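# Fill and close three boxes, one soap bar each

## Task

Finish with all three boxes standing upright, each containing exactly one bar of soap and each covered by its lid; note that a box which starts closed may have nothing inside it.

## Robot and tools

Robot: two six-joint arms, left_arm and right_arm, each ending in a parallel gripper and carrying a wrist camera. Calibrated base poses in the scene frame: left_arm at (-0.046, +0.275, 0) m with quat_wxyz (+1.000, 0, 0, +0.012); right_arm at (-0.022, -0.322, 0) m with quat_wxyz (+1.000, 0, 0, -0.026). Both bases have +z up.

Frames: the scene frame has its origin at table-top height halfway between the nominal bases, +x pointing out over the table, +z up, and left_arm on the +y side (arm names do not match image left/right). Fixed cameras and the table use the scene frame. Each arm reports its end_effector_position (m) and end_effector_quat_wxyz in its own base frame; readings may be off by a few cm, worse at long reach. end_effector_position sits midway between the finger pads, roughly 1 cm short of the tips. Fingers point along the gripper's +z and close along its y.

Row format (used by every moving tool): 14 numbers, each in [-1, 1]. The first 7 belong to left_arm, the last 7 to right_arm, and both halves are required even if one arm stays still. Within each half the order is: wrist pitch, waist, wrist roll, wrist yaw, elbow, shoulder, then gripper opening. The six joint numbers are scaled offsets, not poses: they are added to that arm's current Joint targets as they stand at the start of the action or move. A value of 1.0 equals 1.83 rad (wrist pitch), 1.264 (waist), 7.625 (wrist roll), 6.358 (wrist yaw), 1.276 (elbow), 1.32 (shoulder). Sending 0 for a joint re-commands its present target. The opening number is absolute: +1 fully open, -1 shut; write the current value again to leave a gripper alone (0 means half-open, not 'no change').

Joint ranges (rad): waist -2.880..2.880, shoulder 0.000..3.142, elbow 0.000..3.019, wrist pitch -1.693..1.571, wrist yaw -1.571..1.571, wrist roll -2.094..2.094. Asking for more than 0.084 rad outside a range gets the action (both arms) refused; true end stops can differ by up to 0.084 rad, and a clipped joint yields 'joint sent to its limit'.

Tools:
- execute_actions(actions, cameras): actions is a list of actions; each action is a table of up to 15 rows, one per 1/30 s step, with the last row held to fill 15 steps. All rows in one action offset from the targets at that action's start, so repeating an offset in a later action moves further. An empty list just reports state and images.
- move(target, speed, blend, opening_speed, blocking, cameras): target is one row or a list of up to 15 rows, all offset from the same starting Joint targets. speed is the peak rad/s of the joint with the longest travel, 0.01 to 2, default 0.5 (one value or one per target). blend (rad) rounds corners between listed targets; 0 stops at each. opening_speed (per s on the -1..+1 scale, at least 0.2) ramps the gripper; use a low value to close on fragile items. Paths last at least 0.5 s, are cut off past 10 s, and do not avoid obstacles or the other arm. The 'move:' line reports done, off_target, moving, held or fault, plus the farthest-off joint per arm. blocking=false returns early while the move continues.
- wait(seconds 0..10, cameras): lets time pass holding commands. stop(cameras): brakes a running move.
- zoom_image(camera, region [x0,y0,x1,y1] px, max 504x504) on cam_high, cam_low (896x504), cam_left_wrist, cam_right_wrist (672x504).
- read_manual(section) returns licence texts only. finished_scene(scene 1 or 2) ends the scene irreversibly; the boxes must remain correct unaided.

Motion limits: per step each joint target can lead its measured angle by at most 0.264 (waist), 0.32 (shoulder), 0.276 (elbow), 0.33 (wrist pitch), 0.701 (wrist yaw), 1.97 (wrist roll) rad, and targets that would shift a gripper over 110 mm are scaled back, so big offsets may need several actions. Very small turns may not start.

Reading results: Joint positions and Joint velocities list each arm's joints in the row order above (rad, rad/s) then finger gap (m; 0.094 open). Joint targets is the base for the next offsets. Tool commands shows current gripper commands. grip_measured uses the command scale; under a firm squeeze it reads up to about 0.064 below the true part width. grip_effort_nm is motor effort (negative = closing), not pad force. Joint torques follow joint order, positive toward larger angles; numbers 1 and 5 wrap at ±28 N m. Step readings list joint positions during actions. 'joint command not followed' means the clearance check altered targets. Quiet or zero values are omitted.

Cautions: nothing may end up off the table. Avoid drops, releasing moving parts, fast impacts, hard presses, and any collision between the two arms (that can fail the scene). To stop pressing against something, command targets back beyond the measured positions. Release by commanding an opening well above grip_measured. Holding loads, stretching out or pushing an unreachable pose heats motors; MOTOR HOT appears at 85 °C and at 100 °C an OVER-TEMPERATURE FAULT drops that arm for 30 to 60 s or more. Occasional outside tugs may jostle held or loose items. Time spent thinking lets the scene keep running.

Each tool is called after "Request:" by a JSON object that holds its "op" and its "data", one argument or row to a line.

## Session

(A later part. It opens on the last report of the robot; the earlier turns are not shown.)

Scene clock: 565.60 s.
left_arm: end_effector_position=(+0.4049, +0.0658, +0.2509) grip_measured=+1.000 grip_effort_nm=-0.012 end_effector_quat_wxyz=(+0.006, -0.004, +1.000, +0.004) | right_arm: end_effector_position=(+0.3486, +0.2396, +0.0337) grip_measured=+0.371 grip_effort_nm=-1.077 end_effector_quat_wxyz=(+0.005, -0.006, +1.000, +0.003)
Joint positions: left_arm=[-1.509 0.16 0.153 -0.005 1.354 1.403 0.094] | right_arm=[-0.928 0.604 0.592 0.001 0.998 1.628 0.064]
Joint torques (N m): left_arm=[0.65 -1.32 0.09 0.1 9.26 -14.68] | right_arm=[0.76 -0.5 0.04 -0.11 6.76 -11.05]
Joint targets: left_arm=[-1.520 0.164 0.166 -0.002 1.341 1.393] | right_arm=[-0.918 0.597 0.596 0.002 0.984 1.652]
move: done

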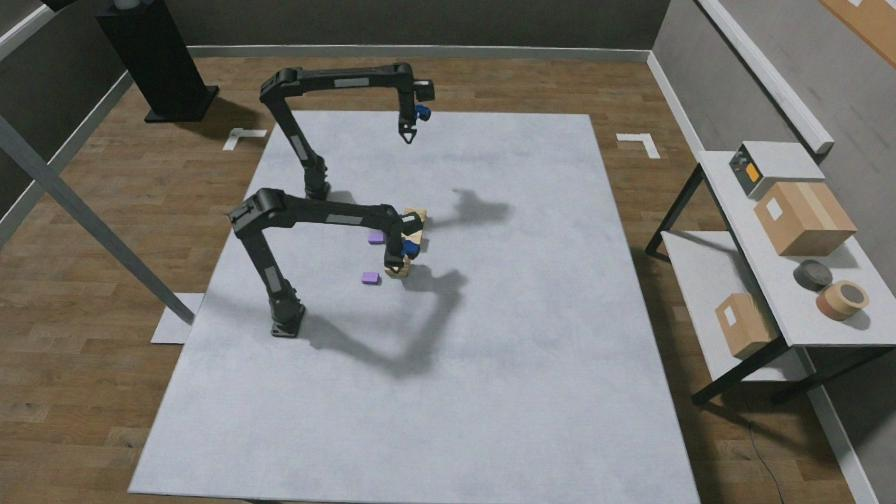

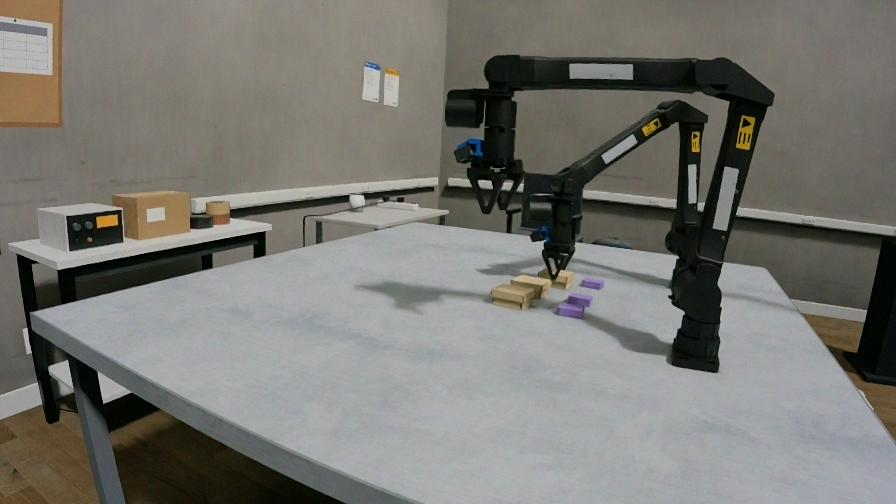

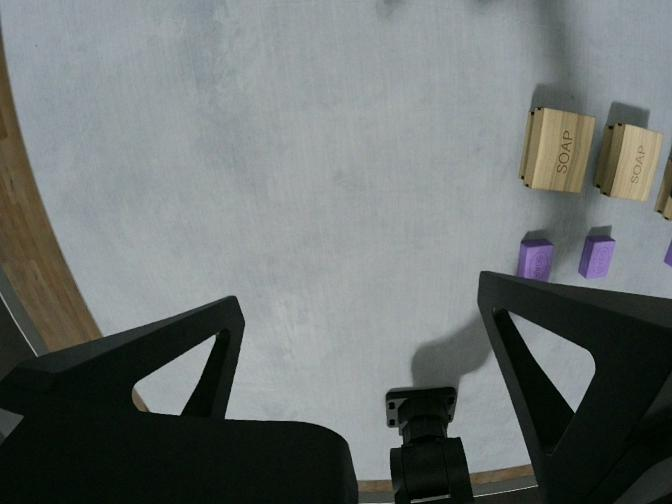

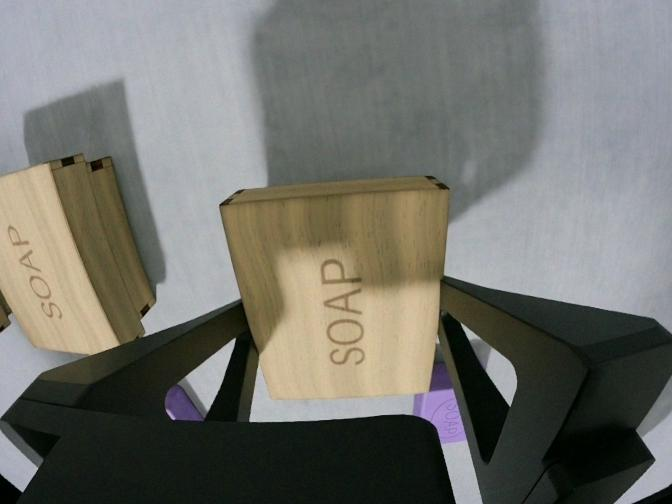

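Request:
{"op": "move", "data": {
  "target": [0,0,0,0,0,0,1,0,0,0,0,0,0,1],
  "opening_speed": 0.5,
  "cameras": []
}}

Request:
{"op": "move", "data": {
  "target": [
    [0,0,0,0,0,0,1,-0.0098,0,0,0,0.0517,-0.028,1],
    [0,0,0,0,0,0,1,-0.0814,0,0,0,0.0995,-0.0833,1],
    [0,0,0,0,0,0,1,-0.168,0.146,0.0244,0,0.365,0.0856,1]
  ],
  "speed": [0.15,0.2,0.4]
}}

Request:
{"op": "zoom_image", "data": {
  "camera": "cam_right_wrist",
  "region": [100, 0, 604, 400]
}}

Scene clock: 592.90 s.
move: done

Scene clock: 595.70 s.
left_arm: end_effector_position=(+0.4049, +0.0658, +0.2509) grip_measured=+1.000 grip_effort_nm=-0.012 end_effector_quat_wxyz=(+0.006, -0.004, +1.000, +0.004) | right_arm: end_effector_position=(+0.3654, +0.3602, +0.1173) grip_measured=+0.998 grip_effort_nm=0.032 end_effector_quat_wxyz=(+0.003, -0.005, +1.000, +0.002)
Joint positions: left_arm=[-1.509 0.16 0.153 -0.005 1.354 1.403 0.094] | right_arm=[-1.218 0.78 0.769 0.001 1.393 1.738 0.094]
Joint torques (N m): left_arm=[0.64 -1.32 0.09 0.1 9.25 -14.74] | right_arm=[0.09 0.26 0.11 -0.1 14.05 -13.92]
Joint targets: left_arm=[-1.520 0.164 0.166 -0.002 1.341 1.393] | right_arm=[-1.225 0.781 0.781 0.002 1.450 1.765]
move: off_target (right_arm); right_arm: the elbow is farthest, 0.057 rad from its target

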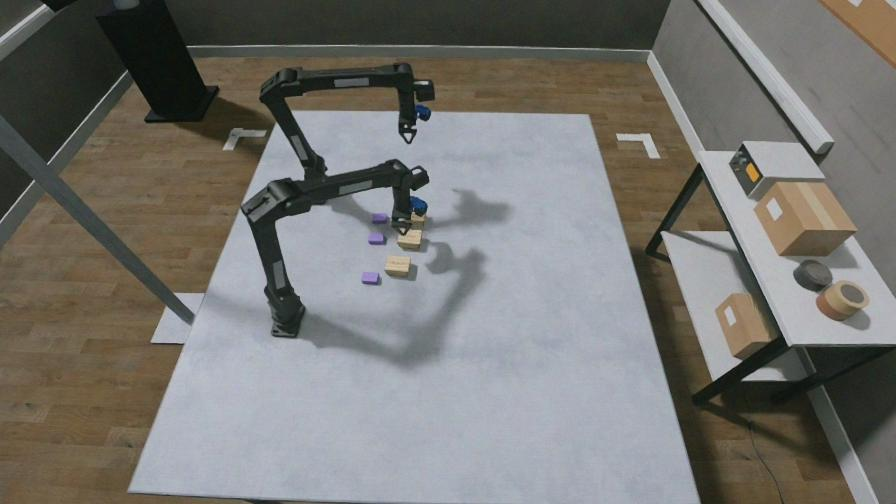

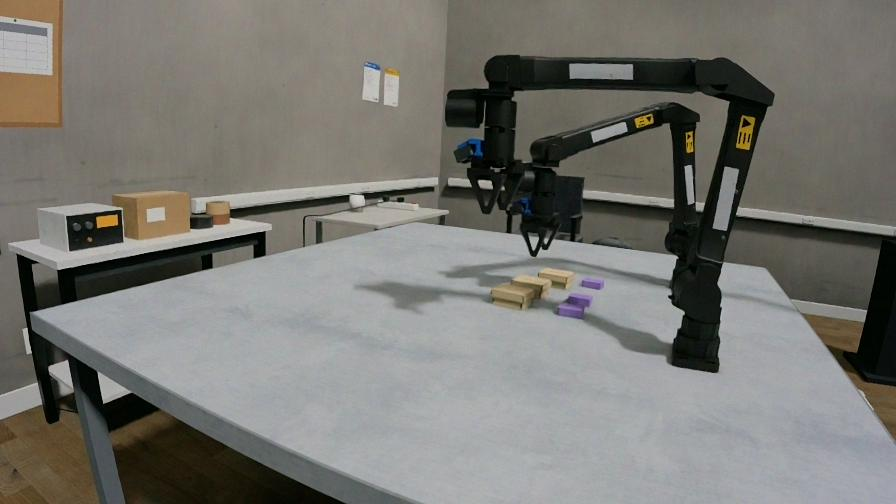

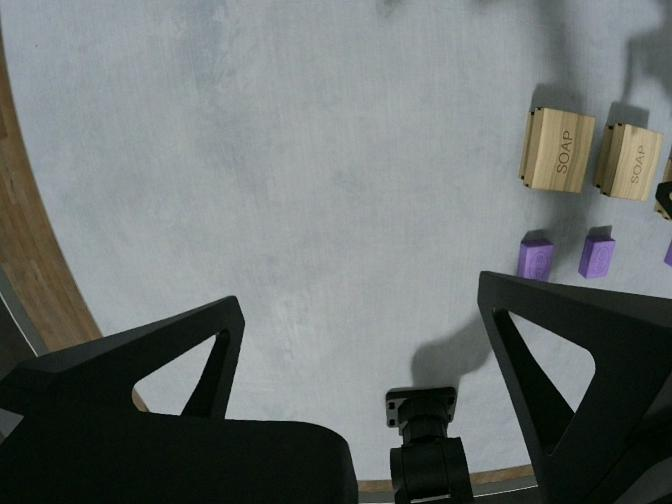

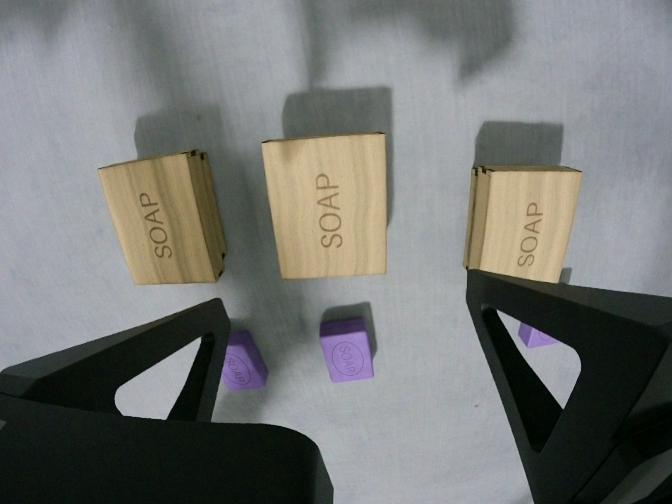

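Scaled by 1.000.

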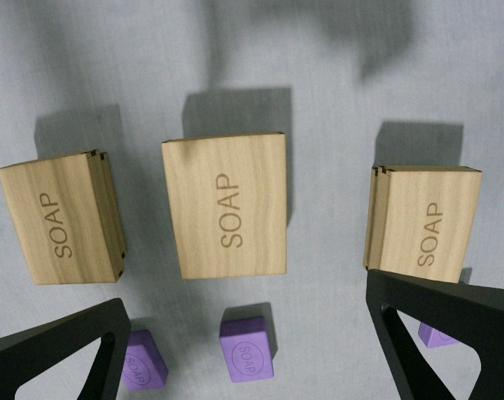

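Request:
{"op": "move", "data": {
  "target": [
    [0,0,0,0,0,0,1,0.0568,-0.0095,0,0,-0.0729,0.0424,1],
    [0,0,0,0,0,0,1,0.1164,-0.0095,0,0,-0.1152,0.0841,1]
  ],
  "speed": 0.15,
  "cameras": ["cam_right_wrist","cam_low"]
}}

Request:
{"op": "zoom_image", "data": {
  "camera": "cam_low",
  "region": [480, 220, 600, 320]
}}

Scene clock: 619.43 s.
left_arm: end_effector_position=(+0.4049, +0.0658, +0.2509) grip_measured=+1.000 grip_effort_nm=-0.012 end_effector_quat_wxyz=(+0.006, -0.004, +1.000, +0.004) | right_arm: end_effector_position=(+0.3740, +0.3668, +0.0349) grip_measured=+0.998 grip_effort_nm=0.042 end_effector_quat_wxyz=(+0.006, -0.003, +1.000, +0.005)
Joint positions: left_arm=[-1.509 0.16 0.153 -0.005 1.354 1.403 0.094] | right_arm=[-1.021 0.777 0.77 0.001 1.316 1.851 0.094]
Joint torques (N m): left_arm=[0.64 -1.26 0.1 0.1 9.28 -14.68] | right_arm=[0.69 -0.67 0.12 -0.1 7.35 -15.15]
Motor temperatures (°C): left_arm=[28 30 29 28 39 36 29] | right_arm=[32 33 28 30 48 33 32]
Heat: left arm: hottest elbow 39 °C; right arm: hottest elbow 48 °C.
Joint targets: left_arm=[-1.520 0.164 0.166 -0.002 1.341 1.393] | right_arm=[-1.012 0.769 0.781 0.002 1.303 1.876]
move: done
Images, in order: cam_low, cam_right_wrist.

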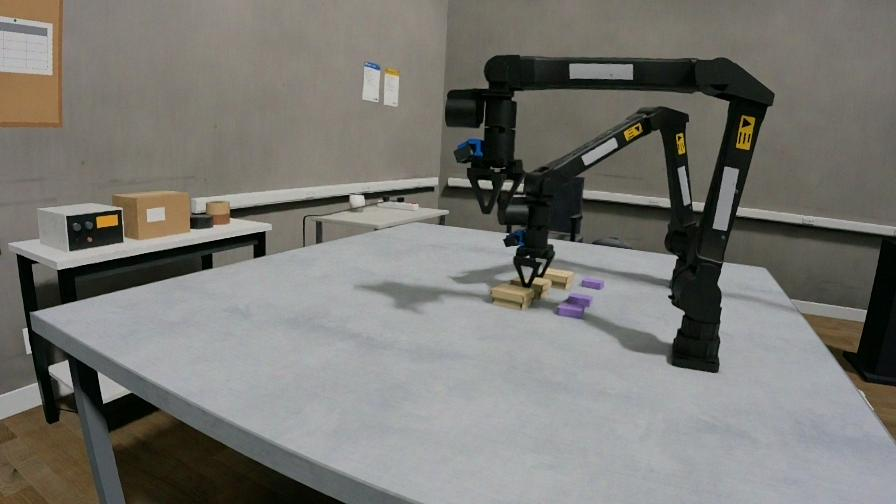

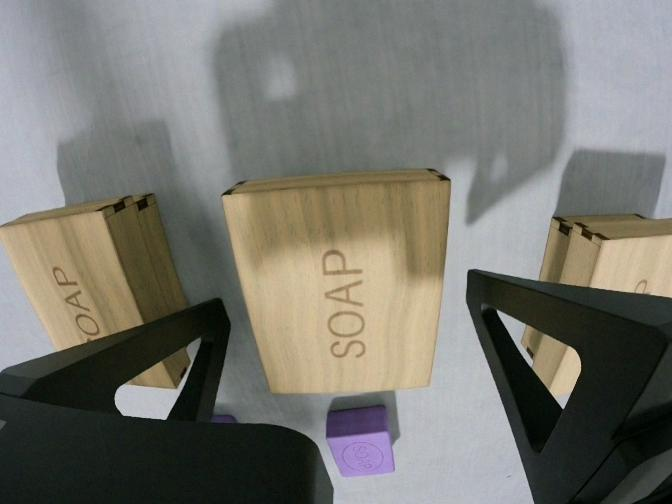

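Scaled by 4.200 from the camera's 896x504 image, which has a finer 1280x720 frame.

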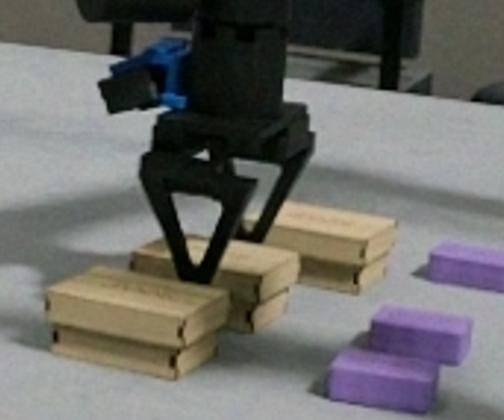

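Request:
{"op": "move", "data": {
  "target": [0,0,0,0,0,0,1,0,0,0,0,0,0,0.2],
  "opening_speed": 0.3,
  "cameras": []
}}

Request:
{"op": "move", "data": {
  "target": [
    [0,0,0,0,0,0,1,-0.0093,0,0,0,0.0533,-0.0288,0.2],
    [0,0,0,0,0,0,1,-0.0689,0,0,0,0.0964,-0.0689,0.2],
    [0,0,0,0,0,0,1,-0.1005,0,0,0,0.123,-0.0871,0.2]
  ],
  "speed": 0.1
}}

Request:
{"op": "zoom_image", "data": {
  "camera": "cam_right_wrist",
  "region": [210, 120, 460, 260]
}}

Request:
{"op": "zoom_image", "data": {
  "camera": "cam_high",
  "region": [360, 200, 460, 290]
}}

Request:
{"op": "zoom_image", "data": {
  "camera": "cam_low",
  "region": [480, 220, 600, 320]
}}

Scene clock: 636.40 s.
move: done

Scene clock: 639.27 s.
left_arm: end_effector_position=(+0.4049, +0.0658, +0.2509) grip_measured=+1.000 grip_effort_nm=-0.007 end_effector_quat_wxyz=(+0.006, -0.004, +1.000, +0.004) | right_arm: end_effector_position=(+0.3738, +0.3666, +0.1035) grip_measured=+0.368 grip_effort_nm=-1.072 end_effector_quat_wxyz=(+0.005, -0.003, +1.000, +0.004)
Joint positions: left_arm=[-1.509 0.16 0.153 -0.005 1.354 1.403 0.094] | right_arm=[-1.188 0.777 0.77 0.001 1.403 1.774 0.064]
Joint torques (N m): left_arm=[0.64 -1.32 0.09 0.1 9.26 -14.68] | right_arm=[0.13 -0.62 0.11 -0.1 13.93 -17.49]
Joint targets: left_arm=[-1.520 0.164 0.166 -0.002 1.341 1.393] | right_arm=[-1.196 0.769 0.782 0.002 1.460 1.761]
move: off_target (right_arm); right_arm: the elbow is farthest, 0.057 rad from its target

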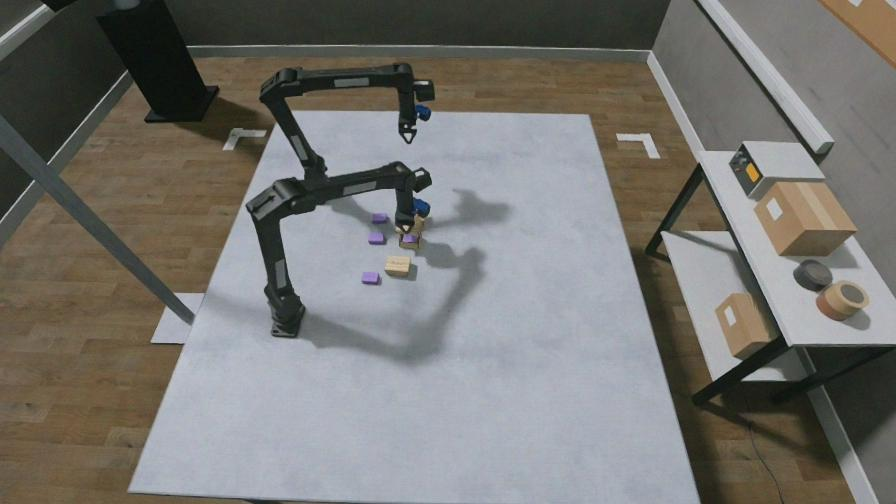

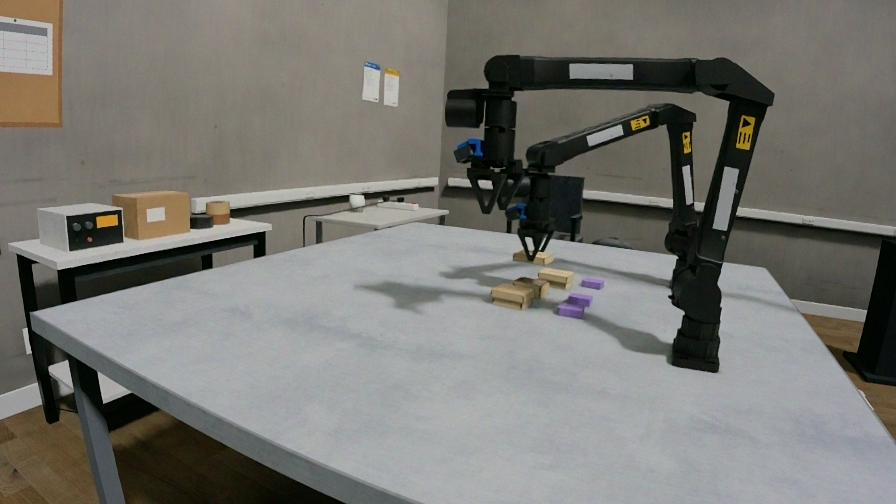

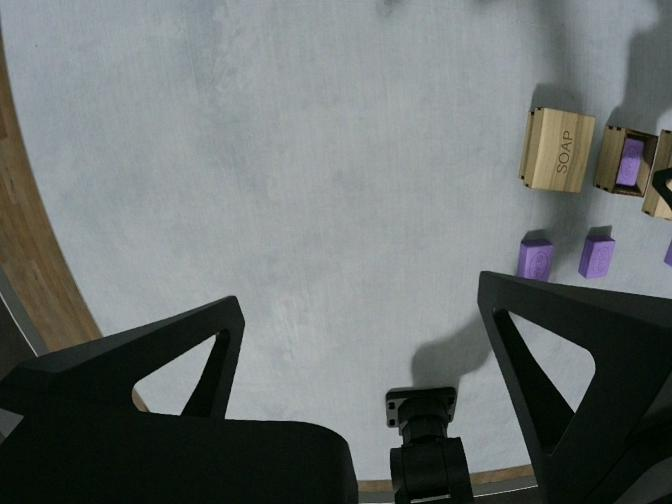

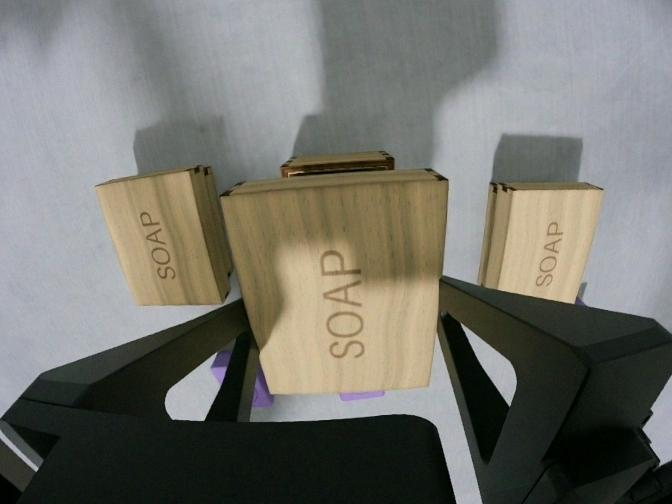

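Scaled by 2.016 from the camera's 672x504 image, which has a finer 960x720 frame.

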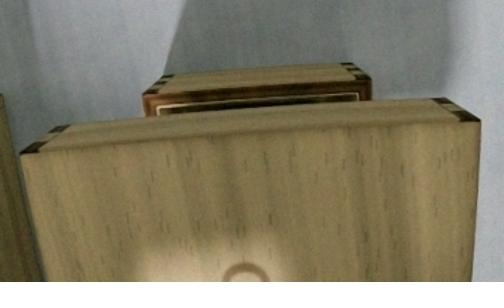

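Scaled by 5.040 from the camera's 896x504 image, which has a finer 1280x720 frame.

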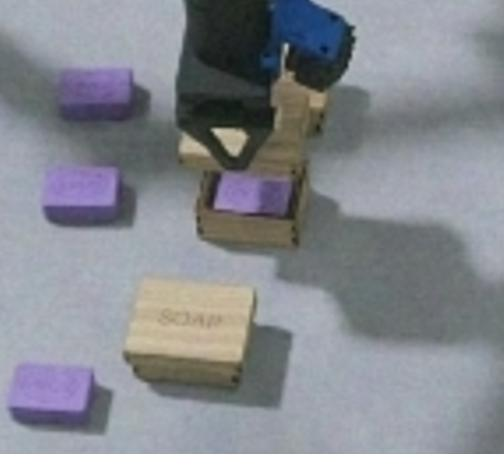

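Scaled by 4.200 from the camera's 896x504 image, which has a finer 1280x720 frame.

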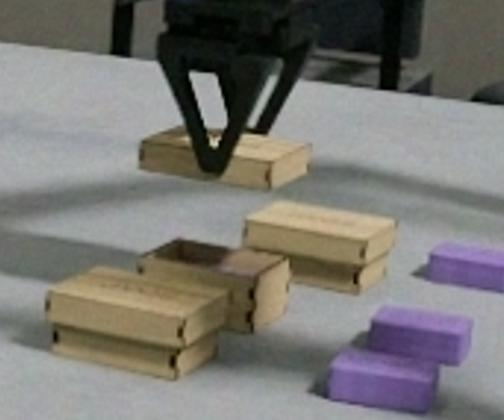

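Request:
{"op": "move", "data": {
  "target": [
    [0,0,0,0,0,0,1,0.0093,0,0,0,-0.0556,0.0265,0.2],
    [0,0,0,0,0,0,1,0.041,0,0,0,-0.0807,0.0455,0.2],
    [0,0,0,0,0,0,1,0.1005,0,0,0,-0.123,0.0871,0.2]
  ],
  "speed": [0.15,0.1,0.06]
}}

Request:
{"op": "zoom_image", "data": {
  "camera": "cam_low",
  "region": [480, 220, 600, 320]
}}

Scene clock: 666.63 s.
left_arm: end_effector_position=(+0.4049, +0.0658, +0.2509) grip_measured=+1.000 grip_effort_nm=-0.012 end_effector_quat_wxyz=(+0.006, -0.004, +1.000, +0.004) | right_arm: end_effector_position=(+0.3752, +0.3680, +0.0491) grip_measured=+0.368 grip_effort_nm=-1.072 end_effector_quat_wxyz=(+0.008, -0.003, +1.000, +0.007)
Joint positions: left_arm=[-1.509 0.16 0.153 -0.005 1.354 1.403 0.094] | right_arm=[-1.047 0.777 0.771 0.001 1.33 1.832 0.064]
Joint torques (N m): left_arm=[0.65 -1.32 0.1 0.1 9.28 -14.68] | right_arm=[1.59 -0.62 0.09 -0.11 6.32 -13.33]
Joint targets: left_arm=[-1.520 0.164 0.166 -0.002 1.341 1.393] | right_arm=[-1.012 0.769 0.781 0.001 1.303 1.876]
move: off_target (right_arm); right_arm: the shoulder is farthest, 0.043 rad from its target

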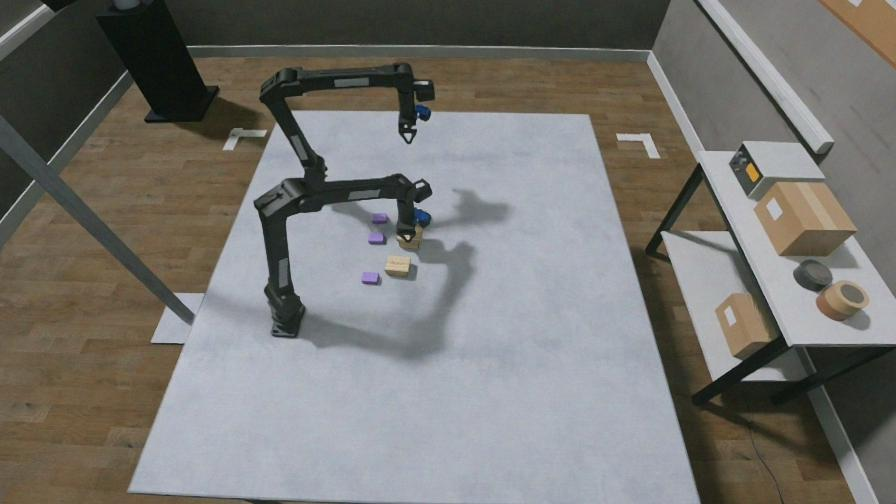

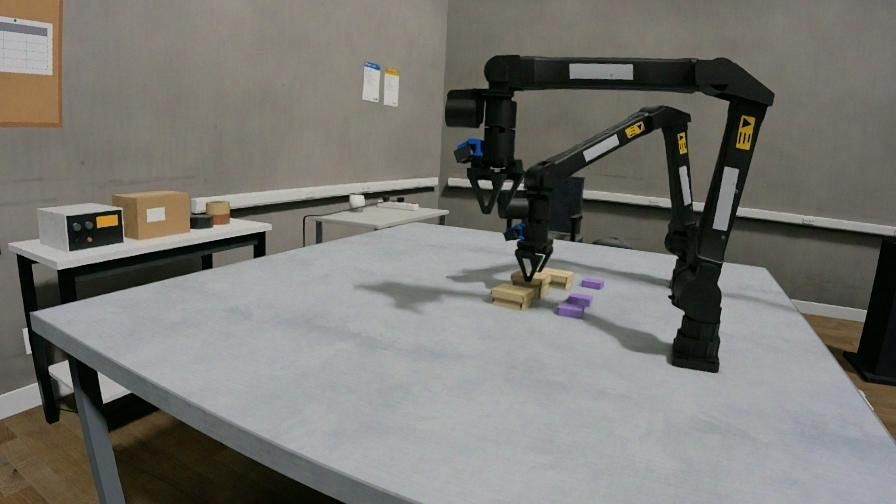

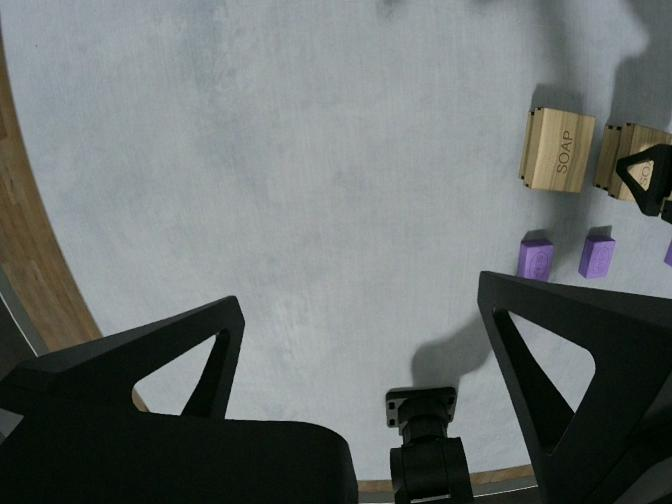

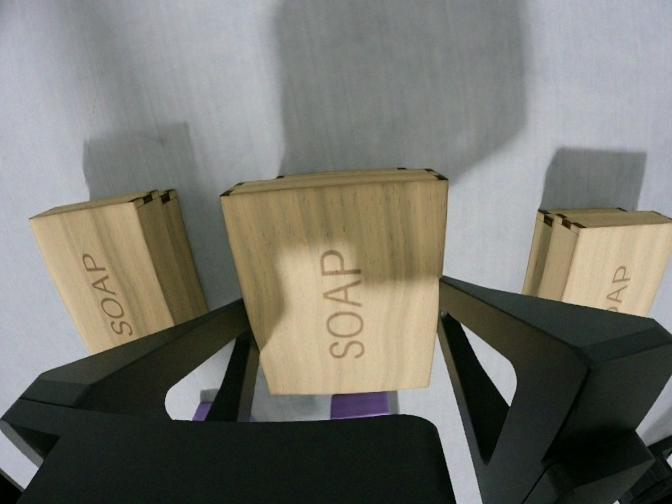

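Scaled by 4.200 from the camera's 896x504 image, which has a finer 1280x720 frame.

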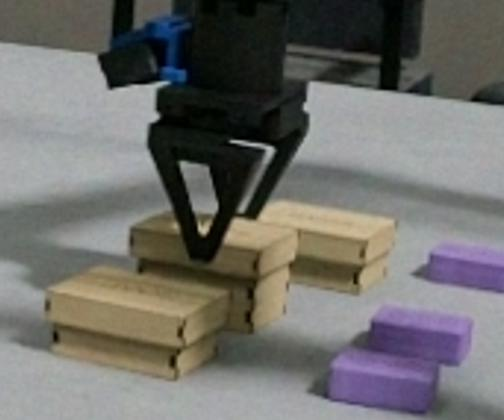

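Request:
{"op": "move", "data": {
  "target": [
    [0,0,0,0,0,0,1,-0.0235,0,0,0,0.0627,-0.0432,0.2],
    [0,0,0,0,0,0,1,-0.0552,0,0,0,0.0831,-0.0614,0.2],
    [0,0,0,0,0,0,1,-0.0459,0,0,0,0.029,-0.0348,0.2],
    [0,0,0,0,0,0,1,-0.0226,0,0,0,0.0123,-0.0189,0.2],
    [0,0,0,0,0,0,1,-0.011,0,0,0,0.0049,-0.0102,0.2],
    [0,0,0,0,0,0,1,0.0007,0,0,0,-0.0027,-0.0017,0.2]
  ],
  "speed": [0.1,0.1,0.1,0.06,0.06,0.06],
  "cameras": ["cam_low","cam_right_wrist"]
}}

Request:
{"op": "zoom_image", "data": {
  "camera": "cam_low",
  "region": [480, 220, 600, 320]
}}

Request:
{"op": "zoom_image", "data": {
  "camera": "cam_right_wrist",
  "region": [210, 120, 460, 260]
}}

Scene clock: 703.07 s.
left_arm: end_effector_position=(+0.4049, +0.0658, +0.2509) grip_measured=+1.000 grip_effort_nm=-0.007 end_effector_quat_wxyz=(+0.006, -0.004, +1.000, +0.004) | right_arm: end_effector_position=(+0.3738, +0.3664, +0.0362) grip_measured=+0.368 grip_effort_nm=-1.077 end_effector_quat_wxyz=(+0.006, -0.002, +1.000, +0.005)
Joint positions: left_arm=[-1.509 0.16 0.153 -0.005 1.354 1.403 0.094] | right_arm=[-1.02 0.777 0.773 0.001 1.313 1.847 0.064]
Joint torques (N m): left_arm=[0.65 -1.32 0.09 0.1 9.26 -14.68] | right_arm=[0.64 -0.56 0.09 -0.11 7.31 -14.74]
Joint targets: left_arm=[-1.520 0.164 0.166 -0.002 1.341 1.393] | right_arm=[-1.011 0.769 0.781 0.001 1.299 1.873]
move: done
Images, in order: cam_low, cam_right_wrist.

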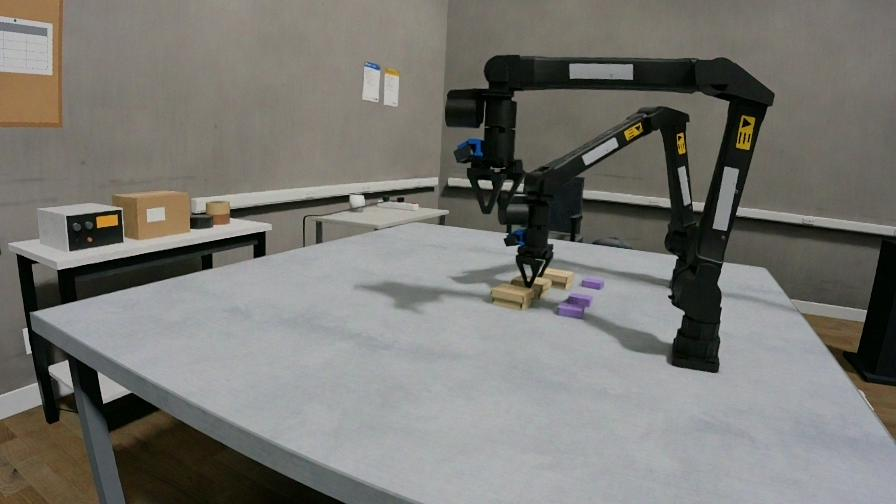

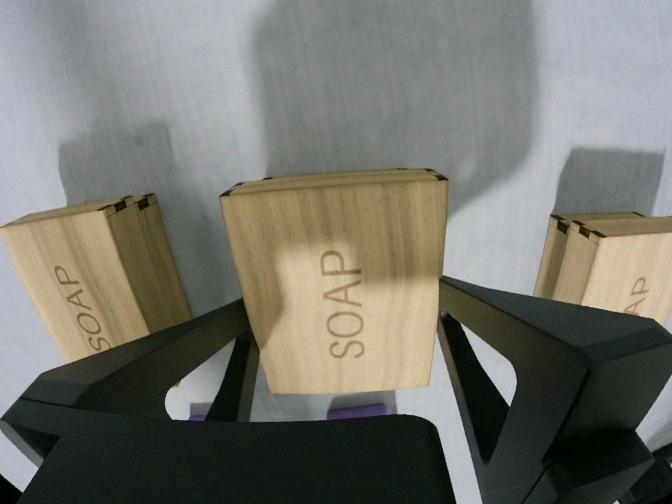

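Scaled by 4.200 from the camera's 896x504 image, which has a finer 1280x720 frame.

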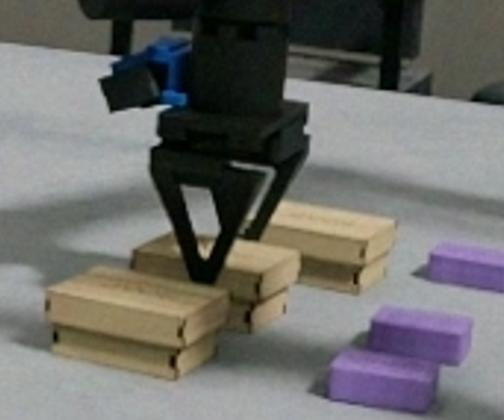

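Scaled by 2.016 from the camera's 672x504 image, which has a finer 960x720 frame.

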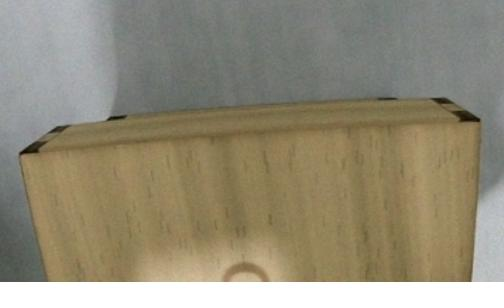

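Request:
{"op": "move", "data": {
  "target": [0,0,0,0,0,0,1,0,0,0,0,0,0,1],
  "opening_speed": 0.5,
  "cameras": []
}}

Request:
{"op": "move", "data": {
  "target": [
    [0,0,0,0,0,0,1,-0.0093,0,0,0,0.0541,-0.0295,1],
    [0,0,0,0,0,0,1,-0.0694,0,0,0,0.0995,-0.0667,1],
    [0,0,0,0,0,0,1,-0.16,0.102,0.0153,0,0.322,0.0462,1]
  ],
  "speed": [0.15,0.2,0.4]
}}

Request:
{"op": "zoom_image", "data": {
  "camera": "cam_right_wrist",
  "region": [168, 50, 588, 410]
}}

Scene clock: 722.70 s.
Motor temperatures (°C): left_arm=[28 30 29 28 39 36 29] | right_arm=[31 33 28 30 43 33 33]
Heat: left arm: hottest elbow 39 °C; right arm: hottest elbow 43 °C.
move: done

Scene clock: 725.23 s.
left_arm: end_effector_position=(+0.4049, +0.0658, +0.2509) grip_measured=+1.000 grip_effort_nm=-0.007 end_effector_quat_wxyz=(+0.006, -0.004, +1.000, +0.004) | right_arm: end_effector_position=(+0.3656, +0.4566, +0.1228) grip_measured=+0.998 grip_effort_nm=0.037 end_effector_quat_wxyz=(+0.006, -0.005, +1.000, +0.007)
Joint positions: left_arm=[-1.509 0.16 0.153 -0.005 1.354 1.403 0.094] | right_arm=[-1.296 0.897 0.886 0.001 1.651 1.908 0.094]
Joint torques (N m): left_arm=[0.65 -1.26 0.09 0.1 9.25 -14.68] | right_arm=[0.05 0.15 0.1 -0.11 14.46 -16.67]
Joint targets: left_arm=[-1.520 0.164 0.166 -0.002 1.341 1.393] | right_arm=[-1.304 0.898 0.898 0.001 1.710 1.934]
move: off_target (right_arm); right_arm: the elbow is farthest, 0.059 rad from its target

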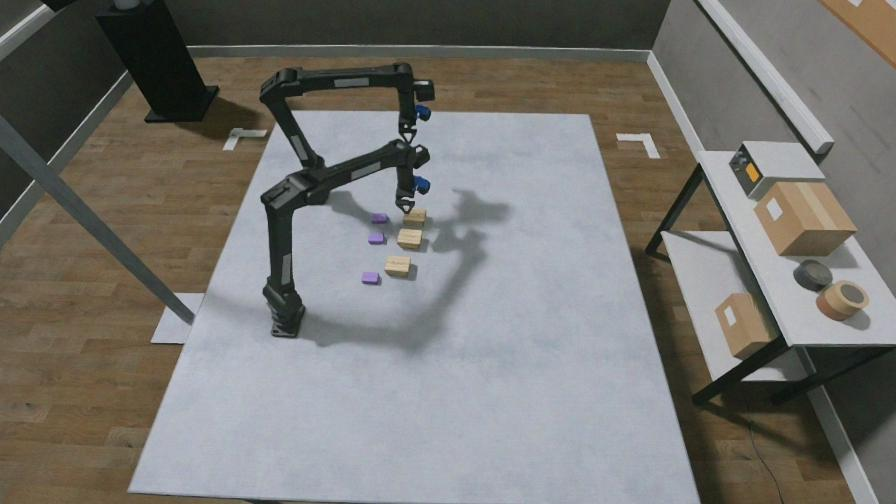

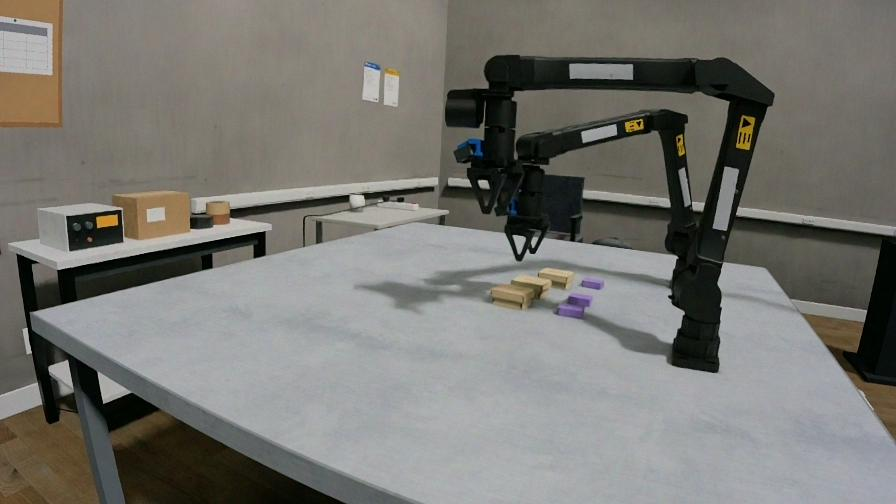

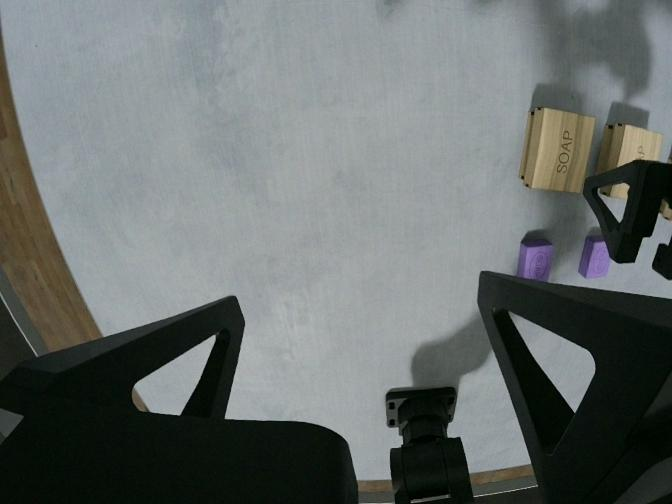

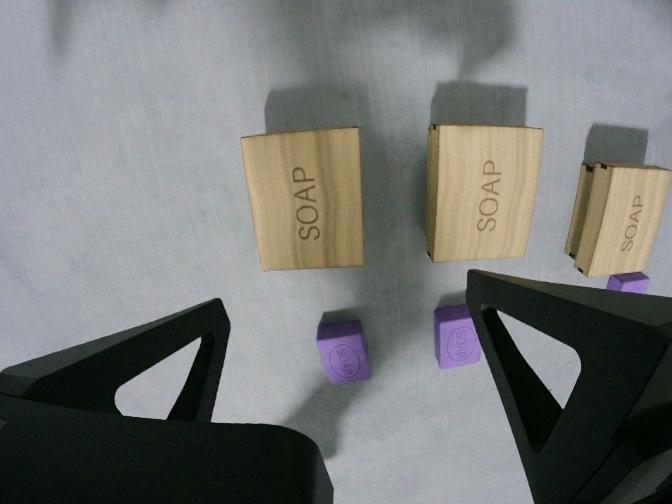

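Scaled by 1.200 from the camera's 672x504 image, which has a finer 960x720 frame.

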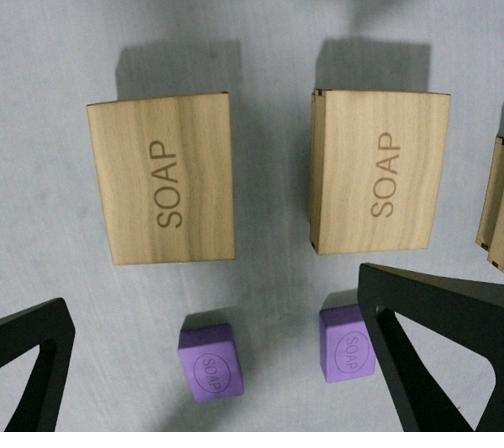

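Request:
{"op": "move", "data": {
  "target": [
    [0,0,0,0,0,0,1,0.0415,0.0032,-0.0047,0,-0.0353,0.0674,1],
    [0,0,0,0,0,0,1,0.0967,0.0032,-0.0047,0,-0.0799,0.1008,1]
  ],
  "speed": 0.15,
  "cameras": ["cam_right_wrist","cam_low"]
}}

Request:
{"op": "zoom_image", "data": {
  "camera": "cam_low",
  "region": [480, 220, 600, 320]
}}

Scene clock: 757.83 s.
left_arm: end_effector_position=(+0.4049, +0.0658, +0.2509) grip_measured=+1.000 grip_effort_nm=-0.017 end_effector_quat_wxyz=(+0.006, -0.004, +1.000, +0.004) | right_arm: end_effector_position=(+0.3788, +0.4731, +0.0349) grip_measured=+0.998 grip_effort_nm=0.037 end_effector_quat_wxyz=(+0.005, -0.012, +1.000, +0.005)
Joint positions: left_arm=[-1.509 0.16 0.153 -0.005 1.354 1.403 0.094] | right_arm=[-1.136 0.897 0.873 0.001 1.621 2.042 0.094]
Joint torques (N m): left_arm=[0.64 -1.26 0.1 0.1 9.26 -14.68] | right_arm=[0.72 0.56 -0.1 -0.11 7.91 -18.08]
Motor temperatures (°C): left_arm=[28 30 29 28 39 36 29] | right_arm=[31 33 28 30 52 34 31]
Heat: left arm: hottest elbow 39 °C; right arm: hottest elbow 52 °C.
Joint targets: left_arm=[-1.520 0.164 0.166 -0.002 1.341 1.393] | right_arm=[-1.127 0.902 0.862 0.001 1.608 2.067]
move: done
Images, in order: cam_low, cam_right_wrist.

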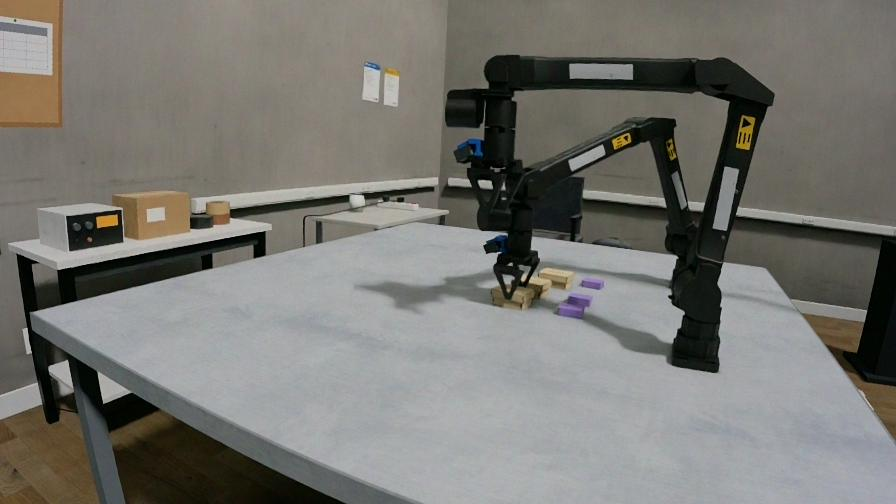

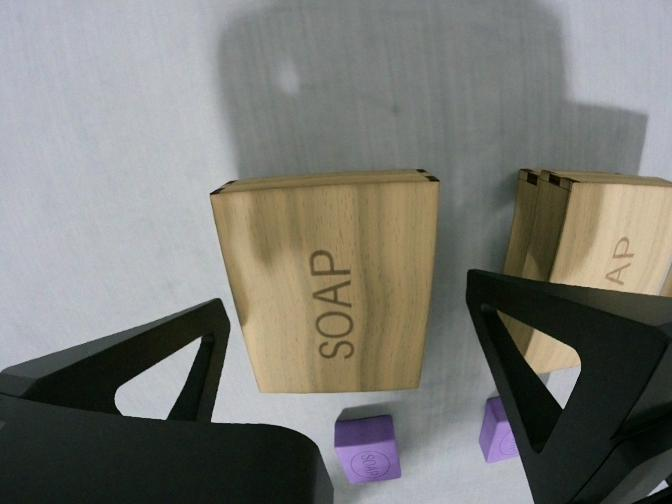

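Scaled by 4.200 from the camera's 896x504 image, which has a finer 1280x720 frame.

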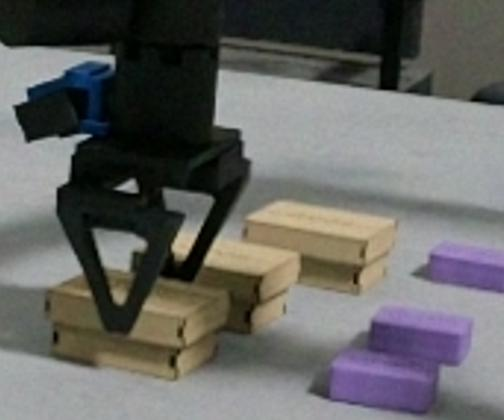

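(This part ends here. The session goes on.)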